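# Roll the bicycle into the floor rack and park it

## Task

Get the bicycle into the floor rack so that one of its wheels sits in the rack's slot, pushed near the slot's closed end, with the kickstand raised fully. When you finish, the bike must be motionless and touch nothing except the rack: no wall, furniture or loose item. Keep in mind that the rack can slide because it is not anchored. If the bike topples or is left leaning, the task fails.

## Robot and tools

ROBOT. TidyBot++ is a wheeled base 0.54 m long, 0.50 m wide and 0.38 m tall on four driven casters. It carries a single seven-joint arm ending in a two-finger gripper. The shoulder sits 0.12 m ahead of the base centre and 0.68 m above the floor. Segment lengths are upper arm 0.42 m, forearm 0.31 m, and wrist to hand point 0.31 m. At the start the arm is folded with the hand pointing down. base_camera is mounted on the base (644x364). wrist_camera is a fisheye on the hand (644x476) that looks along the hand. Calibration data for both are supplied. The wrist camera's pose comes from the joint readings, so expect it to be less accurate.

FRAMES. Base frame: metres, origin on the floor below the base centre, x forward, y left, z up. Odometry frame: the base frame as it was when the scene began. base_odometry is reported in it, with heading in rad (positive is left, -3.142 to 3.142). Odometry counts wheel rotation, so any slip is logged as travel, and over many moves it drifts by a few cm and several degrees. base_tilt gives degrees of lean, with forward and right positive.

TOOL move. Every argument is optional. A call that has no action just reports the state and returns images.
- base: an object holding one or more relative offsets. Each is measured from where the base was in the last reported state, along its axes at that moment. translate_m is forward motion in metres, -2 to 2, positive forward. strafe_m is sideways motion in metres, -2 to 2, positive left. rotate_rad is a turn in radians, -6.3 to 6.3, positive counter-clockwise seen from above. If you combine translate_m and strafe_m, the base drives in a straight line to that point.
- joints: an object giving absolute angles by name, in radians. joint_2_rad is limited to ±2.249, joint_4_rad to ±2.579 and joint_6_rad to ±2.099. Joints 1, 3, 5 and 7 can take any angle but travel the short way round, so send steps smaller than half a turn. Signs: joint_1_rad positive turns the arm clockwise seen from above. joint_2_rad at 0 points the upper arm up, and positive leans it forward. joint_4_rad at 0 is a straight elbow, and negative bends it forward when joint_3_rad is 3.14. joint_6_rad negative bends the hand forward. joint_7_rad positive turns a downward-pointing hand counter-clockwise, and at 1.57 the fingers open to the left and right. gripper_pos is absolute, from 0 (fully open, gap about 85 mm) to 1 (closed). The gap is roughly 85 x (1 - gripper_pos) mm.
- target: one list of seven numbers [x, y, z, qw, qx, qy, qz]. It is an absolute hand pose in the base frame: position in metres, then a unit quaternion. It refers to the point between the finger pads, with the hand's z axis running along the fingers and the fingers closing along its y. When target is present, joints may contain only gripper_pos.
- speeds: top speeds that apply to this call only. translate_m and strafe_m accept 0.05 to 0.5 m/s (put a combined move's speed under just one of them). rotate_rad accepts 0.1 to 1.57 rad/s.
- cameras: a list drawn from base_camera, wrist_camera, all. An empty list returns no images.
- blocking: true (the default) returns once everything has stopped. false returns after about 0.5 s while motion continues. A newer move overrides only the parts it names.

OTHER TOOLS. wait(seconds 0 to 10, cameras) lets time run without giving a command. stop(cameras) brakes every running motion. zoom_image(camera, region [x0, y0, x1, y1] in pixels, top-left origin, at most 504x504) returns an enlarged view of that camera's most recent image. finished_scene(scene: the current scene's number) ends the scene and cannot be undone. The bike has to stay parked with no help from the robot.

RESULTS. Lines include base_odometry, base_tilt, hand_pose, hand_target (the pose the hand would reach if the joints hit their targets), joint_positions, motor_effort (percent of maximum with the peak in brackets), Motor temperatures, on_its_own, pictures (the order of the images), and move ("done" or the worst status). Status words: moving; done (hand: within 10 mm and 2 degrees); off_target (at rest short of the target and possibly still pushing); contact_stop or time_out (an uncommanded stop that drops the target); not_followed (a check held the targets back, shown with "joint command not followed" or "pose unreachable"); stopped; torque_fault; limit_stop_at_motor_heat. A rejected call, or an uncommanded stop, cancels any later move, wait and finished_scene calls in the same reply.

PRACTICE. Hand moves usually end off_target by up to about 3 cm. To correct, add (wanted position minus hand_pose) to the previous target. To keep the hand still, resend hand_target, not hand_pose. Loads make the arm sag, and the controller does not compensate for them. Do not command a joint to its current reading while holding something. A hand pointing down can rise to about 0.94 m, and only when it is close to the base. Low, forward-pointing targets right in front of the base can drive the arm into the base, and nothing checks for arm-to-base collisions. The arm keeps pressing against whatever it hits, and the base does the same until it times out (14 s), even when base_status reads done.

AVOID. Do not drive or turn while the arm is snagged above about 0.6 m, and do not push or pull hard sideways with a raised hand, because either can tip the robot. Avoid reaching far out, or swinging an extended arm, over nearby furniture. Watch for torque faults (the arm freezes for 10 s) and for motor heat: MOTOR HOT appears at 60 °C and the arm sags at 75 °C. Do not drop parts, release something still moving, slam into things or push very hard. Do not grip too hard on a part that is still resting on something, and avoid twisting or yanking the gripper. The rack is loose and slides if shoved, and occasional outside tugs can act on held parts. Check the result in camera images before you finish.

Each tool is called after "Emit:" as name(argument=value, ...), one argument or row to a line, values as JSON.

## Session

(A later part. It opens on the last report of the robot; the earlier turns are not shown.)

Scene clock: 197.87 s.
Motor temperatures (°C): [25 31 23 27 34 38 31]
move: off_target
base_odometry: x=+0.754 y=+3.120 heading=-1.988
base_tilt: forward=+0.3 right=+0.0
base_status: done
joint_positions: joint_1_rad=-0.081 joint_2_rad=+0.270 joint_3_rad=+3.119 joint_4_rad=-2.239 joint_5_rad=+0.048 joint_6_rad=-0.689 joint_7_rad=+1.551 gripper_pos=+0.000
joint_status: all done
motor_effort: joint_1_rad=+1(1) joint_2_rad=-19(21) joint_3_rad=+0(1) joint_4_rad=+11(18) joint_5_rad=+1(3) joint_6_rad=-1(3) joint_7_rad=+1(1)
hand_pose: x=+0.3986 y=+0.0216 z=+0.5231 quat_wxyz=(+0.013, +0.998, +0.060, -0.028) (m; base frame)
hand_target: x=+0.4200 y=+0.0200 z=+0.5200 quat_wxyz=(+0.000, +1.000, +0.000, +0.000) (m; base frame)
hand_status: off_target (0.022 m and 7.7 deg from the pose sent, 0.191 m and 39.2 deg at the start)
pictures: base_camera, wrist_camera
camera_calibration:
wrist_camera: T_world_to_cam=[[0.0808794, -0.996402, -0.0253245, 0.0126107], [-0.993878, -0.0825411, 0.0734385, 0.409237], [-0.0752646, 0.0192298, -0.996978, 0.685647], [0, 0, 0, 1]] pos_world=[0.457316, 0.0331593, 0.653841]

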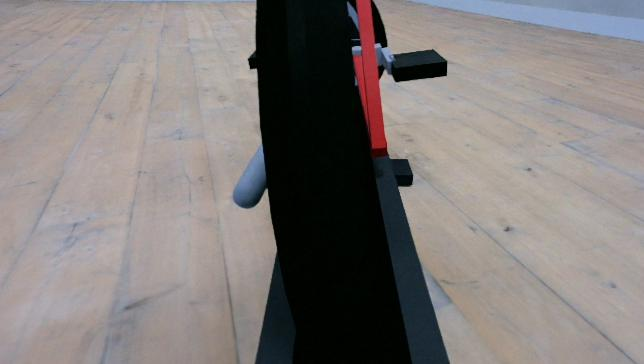

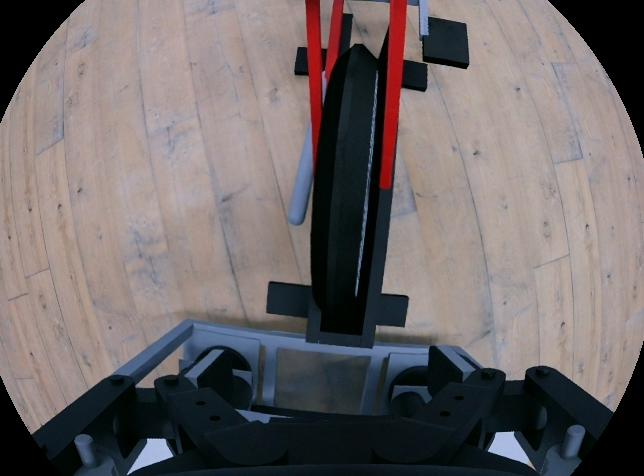

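Emit:
move(
  target=[0.45, 0.030, 0.43, 0, 1, 0, 0],
)

Scene clock: 199.70 s.
Motor temperatures (°C): [25 31 23 27 34 38 31]
move: off_target
base_odometry: x=+0.754 y=+3.120 heading=-1.988
base_tilt: forward=+0.3 right=+0.0
base_status: not commanded
joint_positions: joint_1_rad=-0.082 joint_2_rad=+0.547 joint_3_rad=+3.130 joint_4_rad=-2.239 joint_5_rad=+0.023 joint_6_rad=-0.417 joint_7_rad=+1.550 gripper_pos=+0.000
joint_status: not commanded
motor_effort: joint_1_rad=+1(1) joint_2_rad=-24(26) joint_3_rad=-1(1) joint_4_rad=+6(11) joint_5_rad=+0(2) joint_6_rad=+0(1) joint_7_rad=+1(1)
hand_pose: x=+0.4268 y=+0.0285 z=+0.4357 quat_wxyz=(+0.003, +0.998, +0.047, -0.031) (m; base frame)
hand_target: x=+0.4500 y=+0.0300 z=+0.4300 quat_wxyz=(+0.000, +1.000, +0.000, +0.000) (m; base frame)
hand_status: off_target (0.024 m and 6.4 deg from the pose sent, 0.107 m and 7.7 deg at the start)
pictures: base_camera, wrist_camera
camera_calibration:
wrist_camera: T_world_to_cam=[[0.0535881, -0.997531, -0.0453902, 0.0354141], [-0.995253, -0.0570531, 0.078839, 0.441741], [-0.081234, 0.0409499, -0.995853, 0.601952], [0, 0, 0, 1]] pos_world=[0.486646, 0.0358795, 0.566237]

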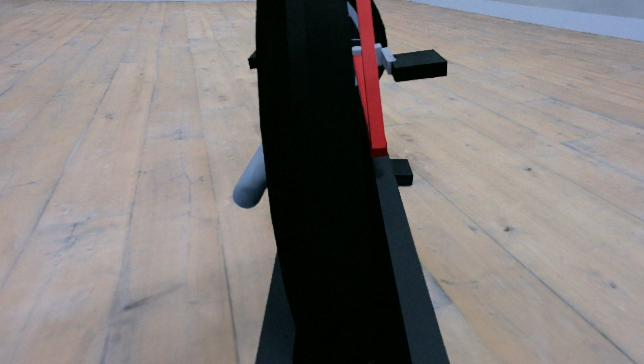

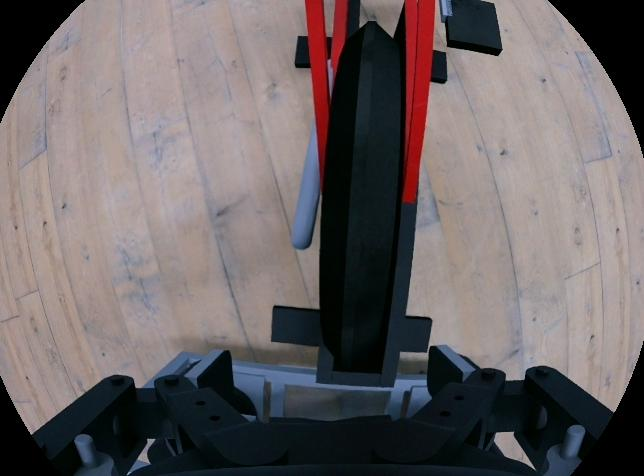

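Emit:
move(
  target=[0.46, 0.018, 0.375, 0, 0.9995, -0.03, 0],
)

Scene clock: 201.27 s.
Motor temperatures (°C): [25 31 23 27 34 38 31]
move: off_target
base_odometry: x=+0.754 y=+3.120 heading=-1.988
base_tilt: forward=+0.2 right=+0.0
base_status: not commanded
joint_positions: joint_1_rad=-0.076 joint_2_rad=+0.715 joint_3_rad=+3.130 joint_4_rad=-2.232 joint_5_rad=-0.004 joint_6_rad=-0.261 joint_7_rad=+1.550 gripper_pos=+0.000
joint_status: not commanded
motor_effort: joint_1_rad=+1(1) joint_2_rad=-27(29) joint_3_rad=-1(1) joint_4_rad=+4(7) joint_5_rad=+1(2) joint_6_rad=-1(1) joint_7_rad=+1(1)
hand_pose: x=+0.4334 y=+0.0308 z=+0.3805 quat_wxyz=(-0.003, +0.999, +0.030, -0.033) (m; base frame)
hand_target: x=+0.4600 y=+0.0180 z=+0.3750 quat_wxyz=(+0.000, +1.000, -0.030, +0.000) (m; base frame)
hand_status: off_target (0.030 m and 7.9 deg from the pose sent, 0.070 m and 9.5 deg at the start)
pictures: base_camera, wrist_camera
camera_calibration:
wrist_camera: T_world_to_cam=[[0.0197938, -0.998262, -0.0555138, 0.0533636], [-0.996106, -0.0244613, 0.0846995, 0.449881], [-0.0859102, 0.0536211, -0.994859, 0.548617], [0, 0, 0, 1]] pos_world=[0.494204, 0.0348581, 0.510654]

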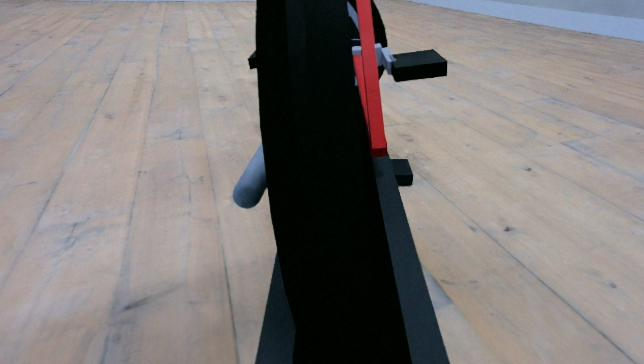

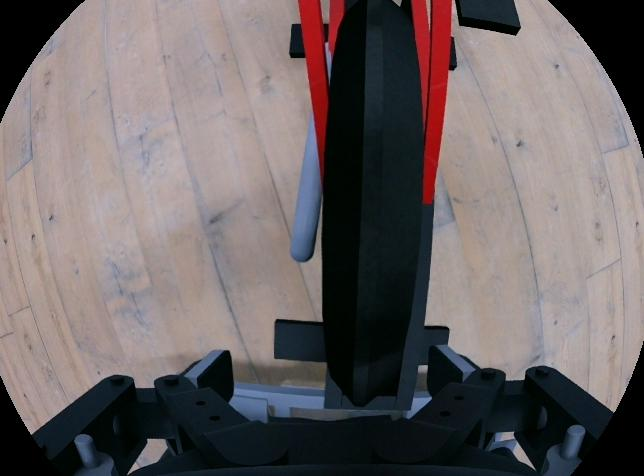

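Emit:
move(
  target=[0.465, 0.0, 0.36, 0, 0.9998, -0.02, 0],
  cameras=["wrist_camera"],
)

Emit:
move(
  target=[0.465, 0.0, 0.325, 0, 0.9998, -0.02, 0],
)

Scene clock: 202.23 s.
Motor temperatures (°C): [25 31 23 27 34 38 31]
move: off_target
base_odometry: x=+0.754 y=+3.120 heading=-1.988
base_tilt: forward=+0.2 right=+0.0
base_status: not commanded
joint_positions: joint_1_rad=-0.010 joint_2_rad=+0.758 joint_3_rad=+3.130 joint_4_rad=-2.215 joint_5_rad=-0.005 joint_6_rad=-0.227 joint_7_rad=+1.551 gripper_pos=+0.000
joint_status: not commanded
motor_effort: joint_1_rad=+1(2) joint_2_rad=-28(29) joint_3_rad=-1(2) joint_4_rad=+3(4) joint_5_rad=+1(2) joint_6_rad=-1(1) joint_7_rad=+1(1)
hand_pose: x=+0.4424 y=+0.0101 z=+0.3669 quat_wxyz=(-0.004, +1.000, -0.003, -0.029) (m; base frame)
hand_target: x=+0.4650 y=+0.0000 z=+0.3600 quat_wxyz=(+0.000, +1.000, -0.020, +0.000) (m; base frame)
hand_status: off_target (0.026 m and 3.9 deg from the pose sent, 0.049 m and 6.9 deg at the start)
pictures: wrist_camera
camera_calibration:
wrist_camera: T_world_to_cam=[[-0.0460224, -0.997374, -0.0559218, 0.0610366], [-0.996172, 0.0416579, 0.0768517, 0.461795], [-0.0743203, 0.0592446, -0.995473, 0.532098], [0, 0, 0, 1]] pos_world=[0.502382, 0.010115, 0.497612]

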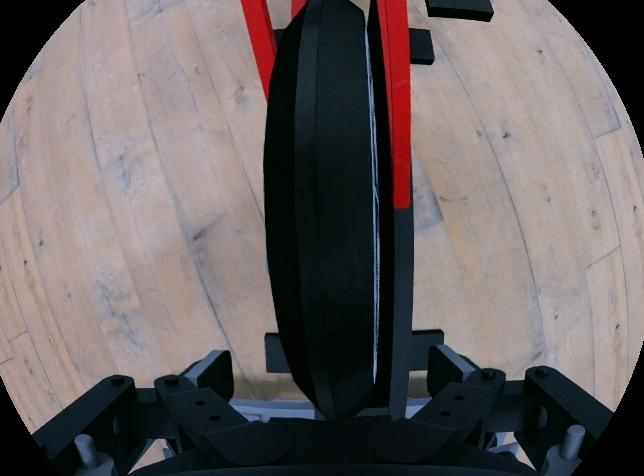

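Scene clock: 203.40 s.
Motor temperatures (°C): [25 31 23 27 34 38 31]
move: off_target
base_odometry: x=+0.754 y=+3.120 heading=-1.988
base_tilt: forward=+0.2 right=+0.0
base_status: not commanded
joint_positions: joint_1_rad=-0.010 joint_2_rad=+0.864 joint_3_rad=+3.130 joint_4_rad=-2.207 joint_5_rad=-0.005 joint_6_rad=-0.135 joint_7_rad=+1.551 gripper_pos=+0.000
joint_status: not commanded
motor_effort: joint_1_rad=+1(1) joint_2_rad=-29(31) joint_3_rad=-1(1) joint_4_rad=+2(4) joint_5_rad=+1(2) joint_6_rad=-1(1) joint_7_rad=+1(1)
hand_pose: x=+0.4405 y=+0.0103 z=+0.3309 quat_wxyz=(-0.004, +0.999, -0.003, -0.033) (m; base frame)
hand_target: x=+0.4650 y=+0.0000 z=+0.3250 quat_wxyz=(+0.000, +1.000, -0.020, +0.000) (m; base frame)
hand_status: off_target (0.027 m and 4.2 deg from the pose sent, 0.049 m and 3.9 deg at the start)
pictures: base_camera, wrist_camera
camera_calibration:
wrist_camera: T_world_to_cam=[[-0.047278, -0.997316, -0.0559154, 0.0596128], [-0.995597, 0.0425128, 0.0835397, 0.460158], [-0.0809383, 0.0596188, -0.994934, 0.49879], [0, 0, 0, 1]] pos_world=[0.501321, 0.010153, 0.461155]

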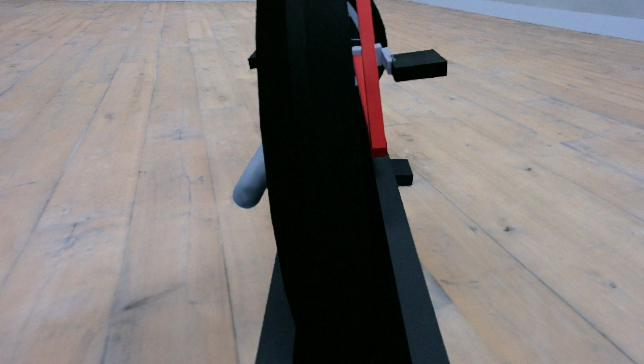

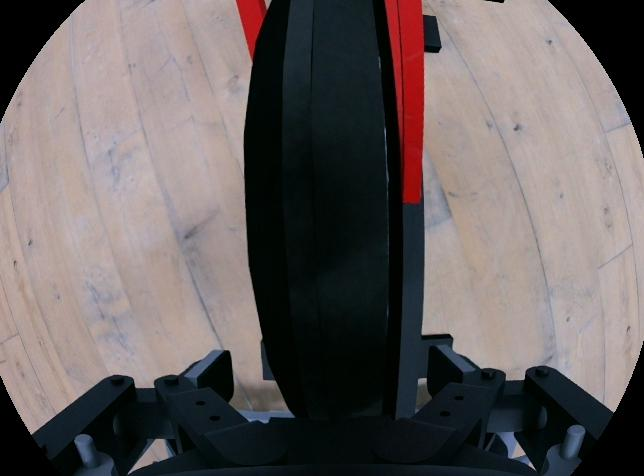

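Emit:
move(
  joints={"gripper_pos":0.6},
)

Scene clock: 204.37 s.
Motor temperatures (°C): [25 31 23 27 34 38 31]
move: off_target
base_odometry: x=+0.754 y=+3.120 heading=-1.988
base_tilt: forward=+0.2 right=-0.1
base_status: not commanded
joint_positions: joint_1_rad=-0.010 joint_2_rad=+0.861 joint_3_rad=+3.130 joint_4_rad=-2.209 joint_5_rad=-0.005 joint_6_rad=-0.134 joint_7_rad=+1.551 gripper_pos=+0.524
joint_status: gripper_pos off_target (ended at +0.524, target +0.600)
motor_effort: joint_1_rad=+1(2) joint_2_rad=-24(31) joint_3_rad=-1(2) joint_4_rad=+5(7) joint_5_rad=+0(1) joint_6_rad=+3(5) joint_7_rad=+0(1)
hand_pose: x=+0.4411 y=+0.0103 z=+0.3319 quat_wxyz=(-0.004, +0.999, -0.003, -0.031) (m; base frame)
hand_target: x=+0.4650 y=+0.0000 z=+0.3250 quat_wxyz=(+0.000, +1.000, -0.020, +0.000) (m; base frame)
hand_status: not commanded
pictures: base_camera, wrist_camera
camera_calibration:
wrist_camera: T_world_to_cam=[[-0.0471283, -0.997313, -0.0560909, 0.0596762], [-0.995859, 0.0425407, 0.0803467, 0.461801], [-0.0777447, 0.0596452, -0.995188, 0.498495], [0, 0, 0, 1]] pos_world=[0.501456, 0.0101377, 0.46234]

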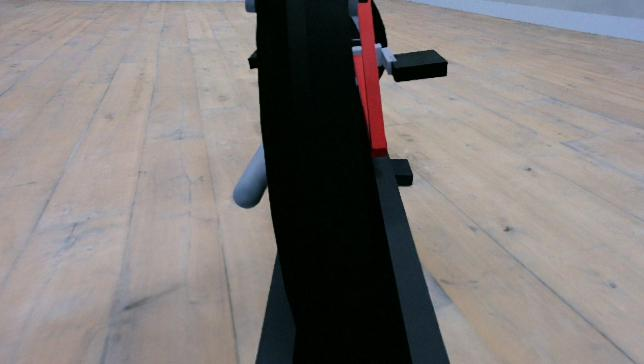

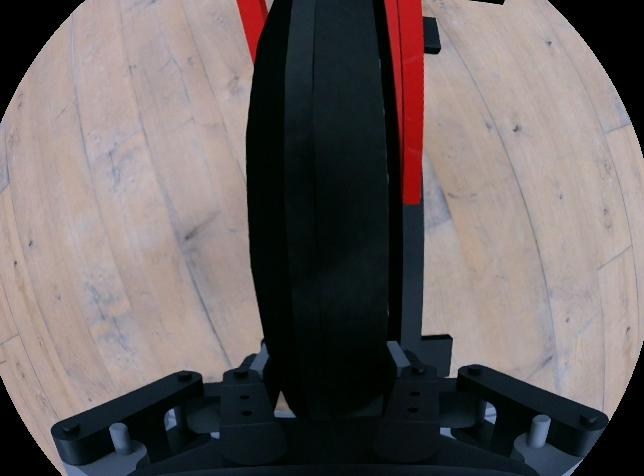

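Emit:
move(
  target=[0.425, 0.0, 0.310, 0, 0.9998, -0.02, 0],
)

Emit:
move(
  target=[0.385, 0.0, 0.290, 0, 0.9998, -0.02, 0],
)

Scene clock: 205.47 s.
Motor temperatures (°C): [25 31 23 27 34 38 31]
move: off_target
base_odometry: x=+0.754 y=+3.120 heading=-1.988
base_tilt: forward=+0.2 right=-0.1
base_status: not commanded
joint_positions: joint_1_rad=-0.008 joint_2_rad=+0.858 joint_3_rad=+3.130 joint_4_rad=-2.293 joint_5_rad=-0.005 joint_6_rad=+0.026 joint_7_rad=+1.551 gripper_pos=+0.524
joint_status: not commanded
motor_effort: joint_1_rad=+0(1) joint_2_rad=-16(29) joint_3_rad=-3(3) joint_4_rad=+1(6) joint_5_rad=+1(2) joint_6_rad=+1(4) joint_7_rad=+1(1)
hand_pose: x=+0.4393 y=+0.0094 z=+0.3316 quat_wxyz=(-0.004, +1.000, -0.005, +0.008) (m; base frame)
hand_target: x=+0.4250 y=+0.0000 z=+0.3100 quat_wxyz=(+0.000, +1.000, -0.020, +0.000) (m; base frame)
hand_status: off_target (0.028 m and 2.1 deg from the pose sent, 0.029 m and 4.1 deg at the start)
pictures: base_camera, wrist_camera
camera_calibration:
wrist_camera: T_world_to_cam=[[-0.0451042, -0.997162, -0.0602771, 0.0592202], [-0.998982, 0.0450713, 0.00190642, 0.487468], [0.000815755, 0.0603018, -0.99818, 0.464593], [0, 0, 0, 1]] pos_world=[0.489264, 0.00906554, 0.466387]

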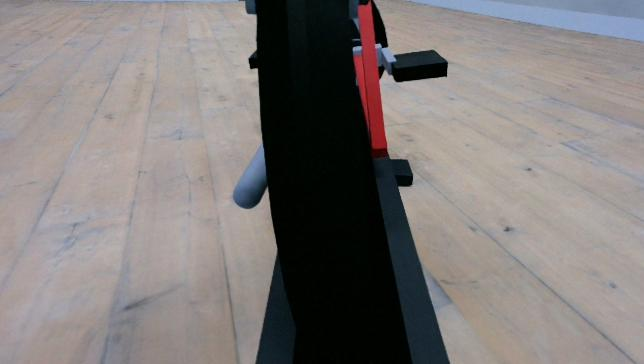

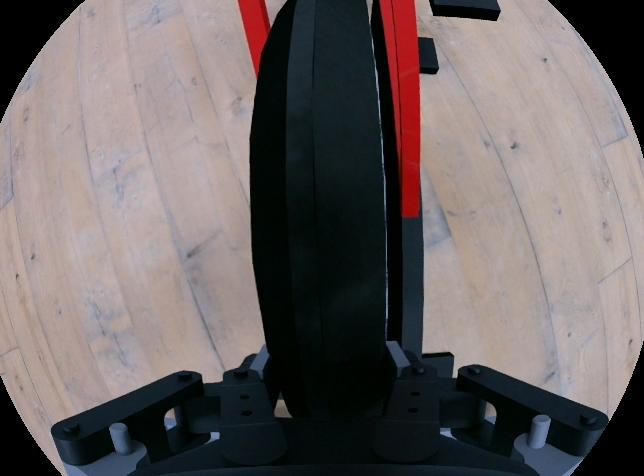

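Scene clock: 206.73 s.
Motor temperatures (°C): [25 31 23 27 34 38 31]
move: off_target
base_odometry: x=+0.754 y=+3.120 heading=-1.988
base_tilt: forward=+0.2 right=+0.0
base_status: not commanded
joint_positions: joint_1_rad=-0.006 joint_2_rad=+0.930 joint_3_rad=+3.126 joint_4_rad=-2.441 joint_5_rad=-0.005 joint_6_rad=+0.230 joint_7_rad=+1.550 gripper_pos=+0.524
joint_status: not commanded
motor_effort: joint_1_rad=+2(4) joint_2_rad=-12(15) joint_3_rad=+3(6) joint_4_rad=+4(4) joint_5_rad=+3(4) joint_6_rad=+1(1) joint_7_rad=+4(4)
hand_pose: x=+0.3845 y=+0.0097 z=+0.3161 quat_wxyz=(-0.006, +1.000, -0.005, +0.000) (m; base frame)
hand_target: x=+0.3850 y=+0.0000 z=+0.2900 quat_wxyz=(+0.000, +1.000, -0.020, +0.000) (m; base frame)
hand_status: off_target (0.028 m and 1.8 deg from the pose sent, 0.069 m and 2.1 deg at the start)
pictures: base_camera, wrist_camera
camera_calibration:
wrist_camera: T_world_to_cam=[[-0.0472323, -0.996937, -0.0623409, 0.0576012], [-0.998761, 0.0461573, 0.018574, 0.427358], [-0.0156396, 0.0631409, -0.997882, 0.455337], [0, 0, 0, 1]] pos_world=[0.436671, 0.00894865, 0.450026]

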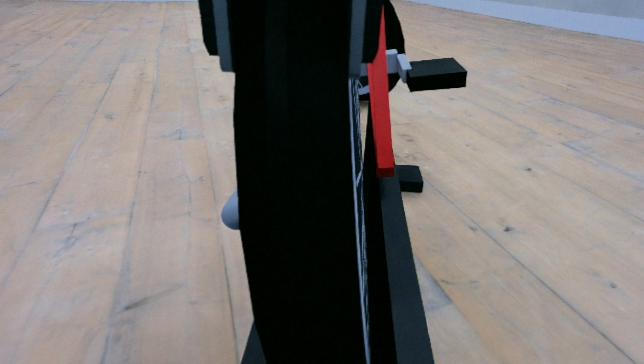

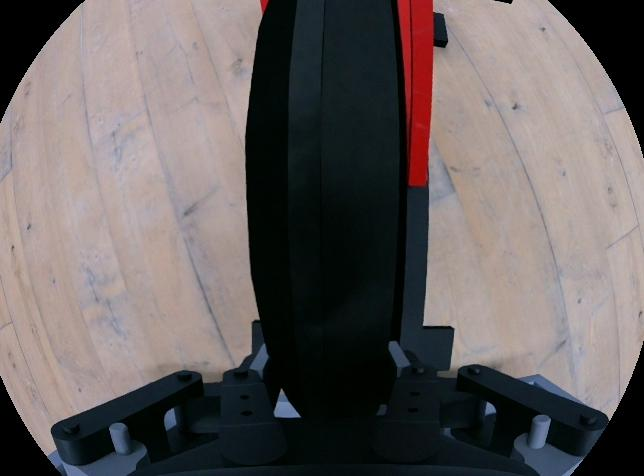

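Emit:
move(
  target=[0.355, 0.0, 0.275, 0, 0.9998, -0.02, 0],
)

Scene clock: 208.00 s.
Motor temperatures (°C): [25 31 23 27 34 38 31]
move: off_target
base_odometry: x=+0.754 y=+3.120 heading=-1.988
base_tilt: forward=+0.2 right=+0.0
base_status: not commanded
joint_positions: joint_1_rad=-0.005 joint_2_rad=+0.972 joint_3_rad=+3.126 joint_4_rad=-2.525 joint_5_rad=-0.005 joint_6_rad=+0.422 joint_7_rad=+1.548 gripper_pos=+0.524
joint_status: not commanded
motor_effort: joint_1_rad=+1(2) joint_2_rad=-3(12) joint_3_rad=+3(4) joint_4_rad=+4(5) joint_5_rad=+2(4) joint_6_rad=-2(3) joint_7_rad=+4(5)
hand_pose: x=+0.3782 y=+0.0092 z=+0.3139 quat_wxyz=(-0.006, +0.999, -0.007, +0.034) (m; base frame)
hand_target: x=+0.3550 y=+0.0000 z=+0.2750 quat_wxyz=(+0.000, +1.000, -0.020, +0.000) (m; base frame)
hand_status: off_target (0.046 m and 4.2 deg from the pose sent, 0.051 m and 1.8 deg at the start)
pictures: base_camera, wrist_camera
camera_calibration:
wrist_camera: T_world_to_cam=[[-0.046843, -0.99671, -0.0661437, 0.0576862], [-0.997542, 0.0501316, -0.0489665, 0.441815], [0.0521213, 0.0636873, -0.996608, 0.427054], [0, 0, 0, 1]] pos_world=[0.421172, 0.0081496, 0.451055]

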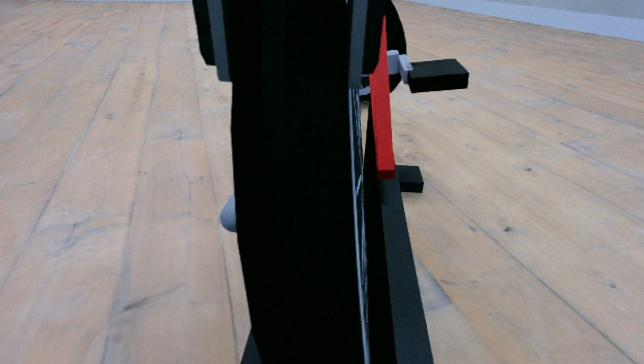

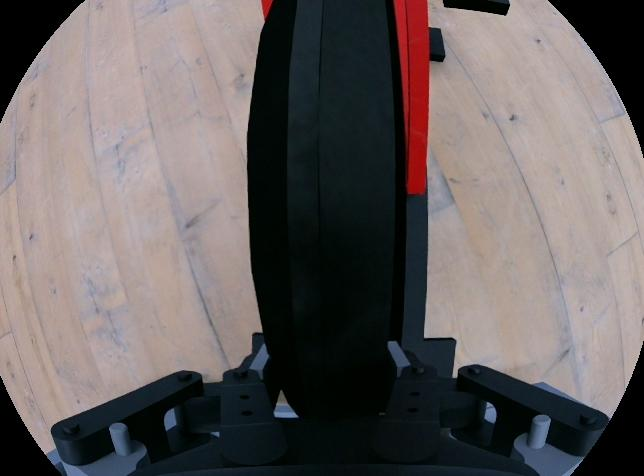

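Emit:
move(
  target=[0.395, 0.0, 0.305, 0, 0.9998, -0.02, 0],
  cameras=[],
)

Emit:
move(
  joints={"gripper_pos":0.0},
  cameras=["wrist_camera"],
)

Emit:
move(
  target=[0.40, 0.0, 0.52, 0, 1, 0, 0],
)

Emit:
zoom_image(
  camera="wrist_camera",
  region=[240, 160, 460, 380],
)

Scene clock: 209.20 s.
Motor temperatures (°C): [25 31 23 27 34 38 31]
move: off_target
base_odometry: x=+0.754 y=+3.120 heading=-1.988
base_tilt: forward=+0.2 right=+0.0
base_status: not commanded
joint_positions: joint_1_rad=-0.005 joint_2_rad=+0.938 joint_3_rad=+3.125 joint_4_rad=-2.458 joint_5_rad=-0.005 joint_6_rad=+0.264 joint_7_rad=+1.548 gripper_pos=+0.524
joint_status: not commanded
motor_effort: joint_1_rad=+3(3) joint_2_rad=-18(18) joint_3_rad=+4(5) joint_4_rad=+5(5) joint_5_rad=+1(4) joint_6_rad=+2(3) joint_7_rad=+3(4)
hand_pose: x=+0.3817 y=+0.0098 z=+0.3154 quat_wxyz=(-0.006, +1.000, -0.006, +0.004) (m; base frame)
hand_target: x=+0.3950 y=+0.0000 z=+0.3050 quat_wxyz=(+0.000, +1.000, -0.020, +0.000) (m; base frame)
hand_status: off_target (0.019 m and 1.8 deg from the pose sent, 0.021 m and 4.2 deg at the start)
pictures: none
No camera images: "cameras" was empty.

Scene clock: 210.07 s.
Motor temperatures (°C): [25 31 23 27 34 38 31]
move: done
base_odometry: x=+0.754 y=+3.120 heading=-1.988
base_tilt: forward=+0.2 right=+0.0
base_status: not commanded
joint_positions: joint_1_rad=-0.003 joint_2_rad=+0.956 joint_3_rad=+3.132 joint_4_rad=-2.405 joint_5_rad=-0.005 joint_6_rad=+0.263 joint_7_rad=+1.548 gripper_pos=+0.000
joint_status: all done
motor_effort: joint_1_rad=+1(3) joint_2_rad=-27(28) joint_3_rad=-1(5) joint_4_rad=-2(5) joint_5_rad=+1(2) joint_6_rad=+0(4) joint_7_rad=+1(3)
hand_pose: x=+0.4077 y=+0.0065 z=+0.3069 quat_wxyz=(-0.004, +1.000, -0.010, +0.022) (m; base frame)
hand_target: x=+0.3950 y=+0.0000 z=+0.3050 quat_wxyz=(+0.000, +1.000, -0.020, +0.000) (m; base frame)
hand_status: not commanded
pictures: wrist_camera
camera_calibration:
wrist_camera: T_world_to_cam=[[-0.0535673, -0.996734, -0.0604295, 0.0569412], [-0.998159, 0.0551705, -0.02518, 0.463952], [0.0284316, 0.0589694, -0.997855, 0.428797], [0, 0, 0, 1]] pos_world=[0.453956, 0.00587289, 0.443001]

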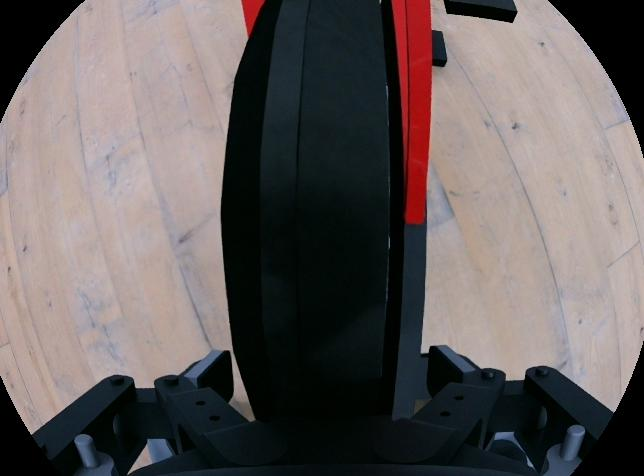

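Scene clock: 212.40 s.
Motor temperatures (°C): [24 31 23 27 34 38 31]
move: off_target
base_odometry: x=+0.754 y=+3.120 heading=-1.988
base_tilt: forward=+0.3 right=+0.0
base_status: not commanded
joint_positions: joint_1_rad=-0.003 joint_2_rad=+0.258 joint_3_rad=+3.132 joint_4_rad=-2.307 joint_5_rad=-0.005 joint_6_rad=-0.537 joint_7_rad=+1.548 gripper_pos=+0.000
joint_status: not commanded
motor_effort: joint_1_rad=+0(1) joint_2_rad=-18(29) joint_3_rad=+0(1) joint_4_rad=+10(11) joint_5_rad=+1(2) joint_6_rad=+0(1) joint_7_rad=+1(1)
hand_pose: x=+0.4101 y=+0.0062 z=+0.5141 quat_wxyz=(-0.003, +1.000, -0.007, +0.020) (m; base frame)
hand_target: x=+0.4000 y=+0.0000 z=+0.5200 quat_wxyz=(+0.000, +1.000, +0.000, +0.000) (m; base frame)
hand_status: off_target (0.013 m and 2.5 deg from the pose sent, 0.213 m and 2.8 deg at the start)
pictures: base_camera, wrist_camera
camera_calibration:
wrist_camera: T_world_to_cam=[[-0.0492364, -0.997096, -0.0581011, 0.0662396], [-0.998482, 0.0505757, -0.0218084, 0.470052], [0.0246835, 0.0569392, -0.998072, 0.637143], [0, 0, 0, 1]] pos_world=[0.456873, 0.00599564, 0.650014]

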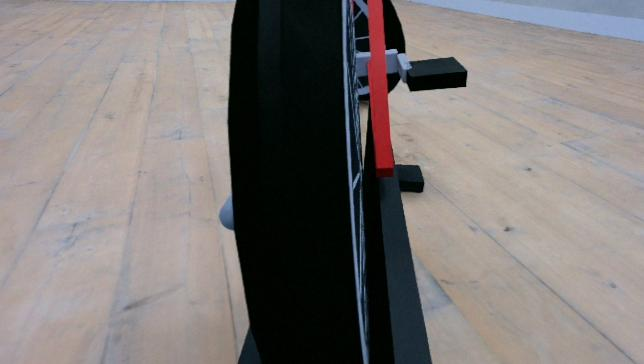

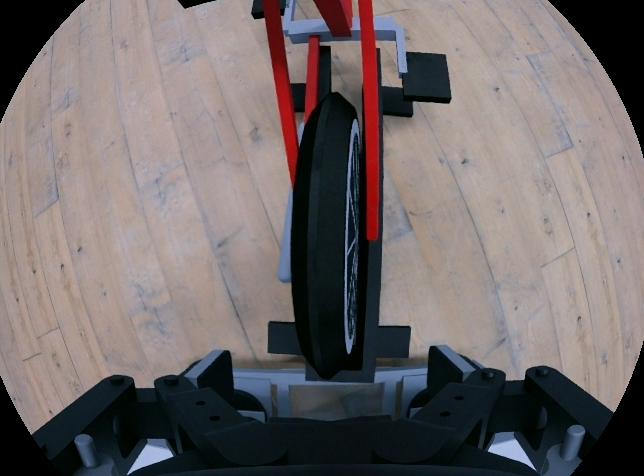

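Scaled by 2.291.

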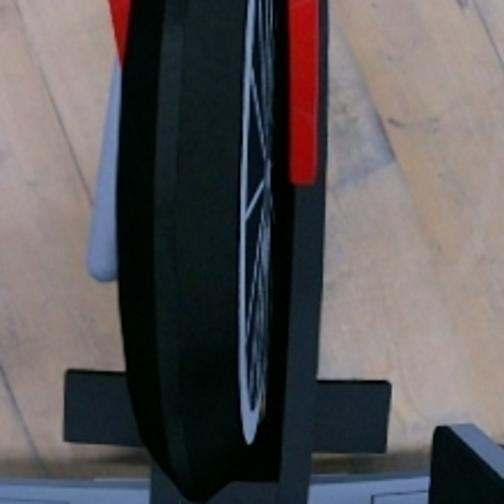

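Emit:
move(
  base={"translate_m":-0.19},
  speeds={"translate_m":0.15},
  joints={"joint_1_rad":-0.3,"joint_2_rad":-0.5,"joint_3_rad":3.111,"joint_4_rad":-2.4,"joint_5_rad":0.018,"joint_6_rad":-0.8,"joint_7_rad":1.54},
)

Emit:
zoom_image(
  camera="wrist_camera",
  region=[300, 140, 560, 400],
)

Scene clock: 214.60 s.
Motor temperatures (°C): [25 31 23 27 34 38 31]
move: done
base_odometry: x=+0.831 y=+3.294 heading=-1.988
base_tilt: forward=+0.2 right=+0.0
base_status: done
joint_positions: joint_1_rad=-0.282 joint_2_rad=-0.487 joint_3_rad=+3.132 joint_4_rad=-2.385 joint_5_rad=-0.005 joint_6_rad=-0.737 joint_7_rad=+1.548 gripper_pos=+0.000
joint_status: all done
motor_effort: joint_1_rad=+1(1) joint_2_rad=+0(21) joint_3_rad=+1(2) joint_4_rad=+19(20) joint_5_rad=+1(2) joint_6_rad=+4(5) joint_7_rad=+1(2)
hand_pose: x=+0.3595 y=+0.0744 z=+0.6802 quat_wxyz=(-0.039, +0.960, +0.128, +0.247) (m; base frame)
hand_target: x=+0.3363 y=+0.0706 z=+0.6678 quat_wxyz=(-0.024, +0.964, +0.150, +0.218) (m; base frame)
hand_status: not commanded
pictures: base_camera, wrist_camera
camera_calibration:
wrist_camera: T_world_to_cam=[[0.257643, -0.963471, -0.0730961, 0.0387772], [-0.861725, -0.194895, -0.468451, 0.692584], [0.437093, 0.183682, -0.880461, 0.56264], [0, 0, 0, 1]] pos_world=[0.3409, 0.0689948, 0.822658]

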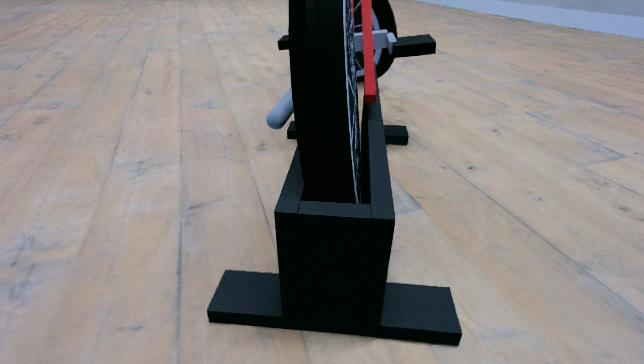

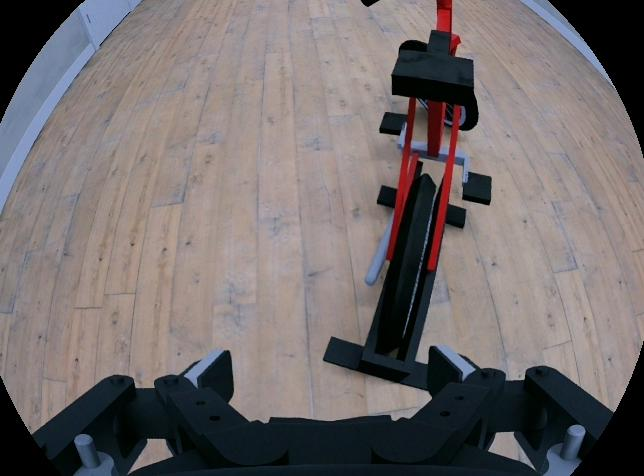

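Scaled by 1.938.

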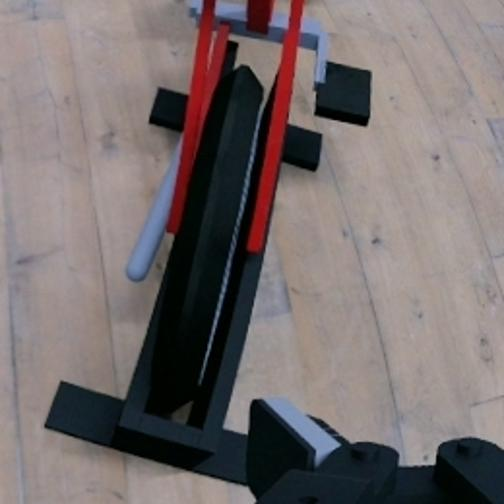

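Emit:
wait(
  seconds=1,
  cameras=["base_camera"],
)

Scene clock: 215.80 s.
Motor temperatures (°C): [25 30 23 27 34 38 31]
base_odometry: x=+0.831 y=+3.294 heading=-1.988
base_tilt: forward=+0.2 right=+0.0
base_status: done
joint_positions: joint_1_rad=-0.282 joint_2_rad=-0.487 joint_3_rad=+3.132 joint_4_rad=-2.385 joint_5_rad=-0.005 joint_6_rad=-0.737 joint_7_rad=+1.548 gripper_pos=+0.000
joint_status: all done
motor_effort: joint_1_rad=+1(1) joint_2_rad=+0(21) joint_3_rad=+0(2) joint_4_rad=+19(20) joint_5_rad=+1(2) joint_6_rad=+4(5) joint_7_rad=+1(2)
hand_pose: x=+0.3594 y=+0.0744 z=+0.6802 quat_wxyz=(-0.039, +0.960, +0.129, +0.247) (m; base frame)
hand_target: x=+0.3363 y=+0.0706 z=+0.6678 quat_wxyz=(-0.024, +0.964, +0.150, +0.218) (m; base frame)
hand_status: not commanded
wait: 1.00 s; at rest by 0.07 s
pictures: base_camera

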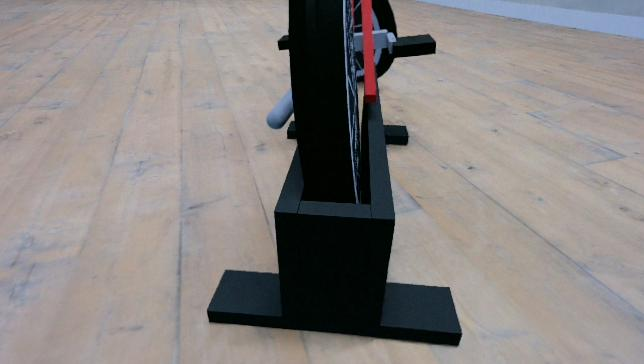

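Still and stable.

Emit:
finished_scene(
  scene=2,
)

The scene is finished: the task was done.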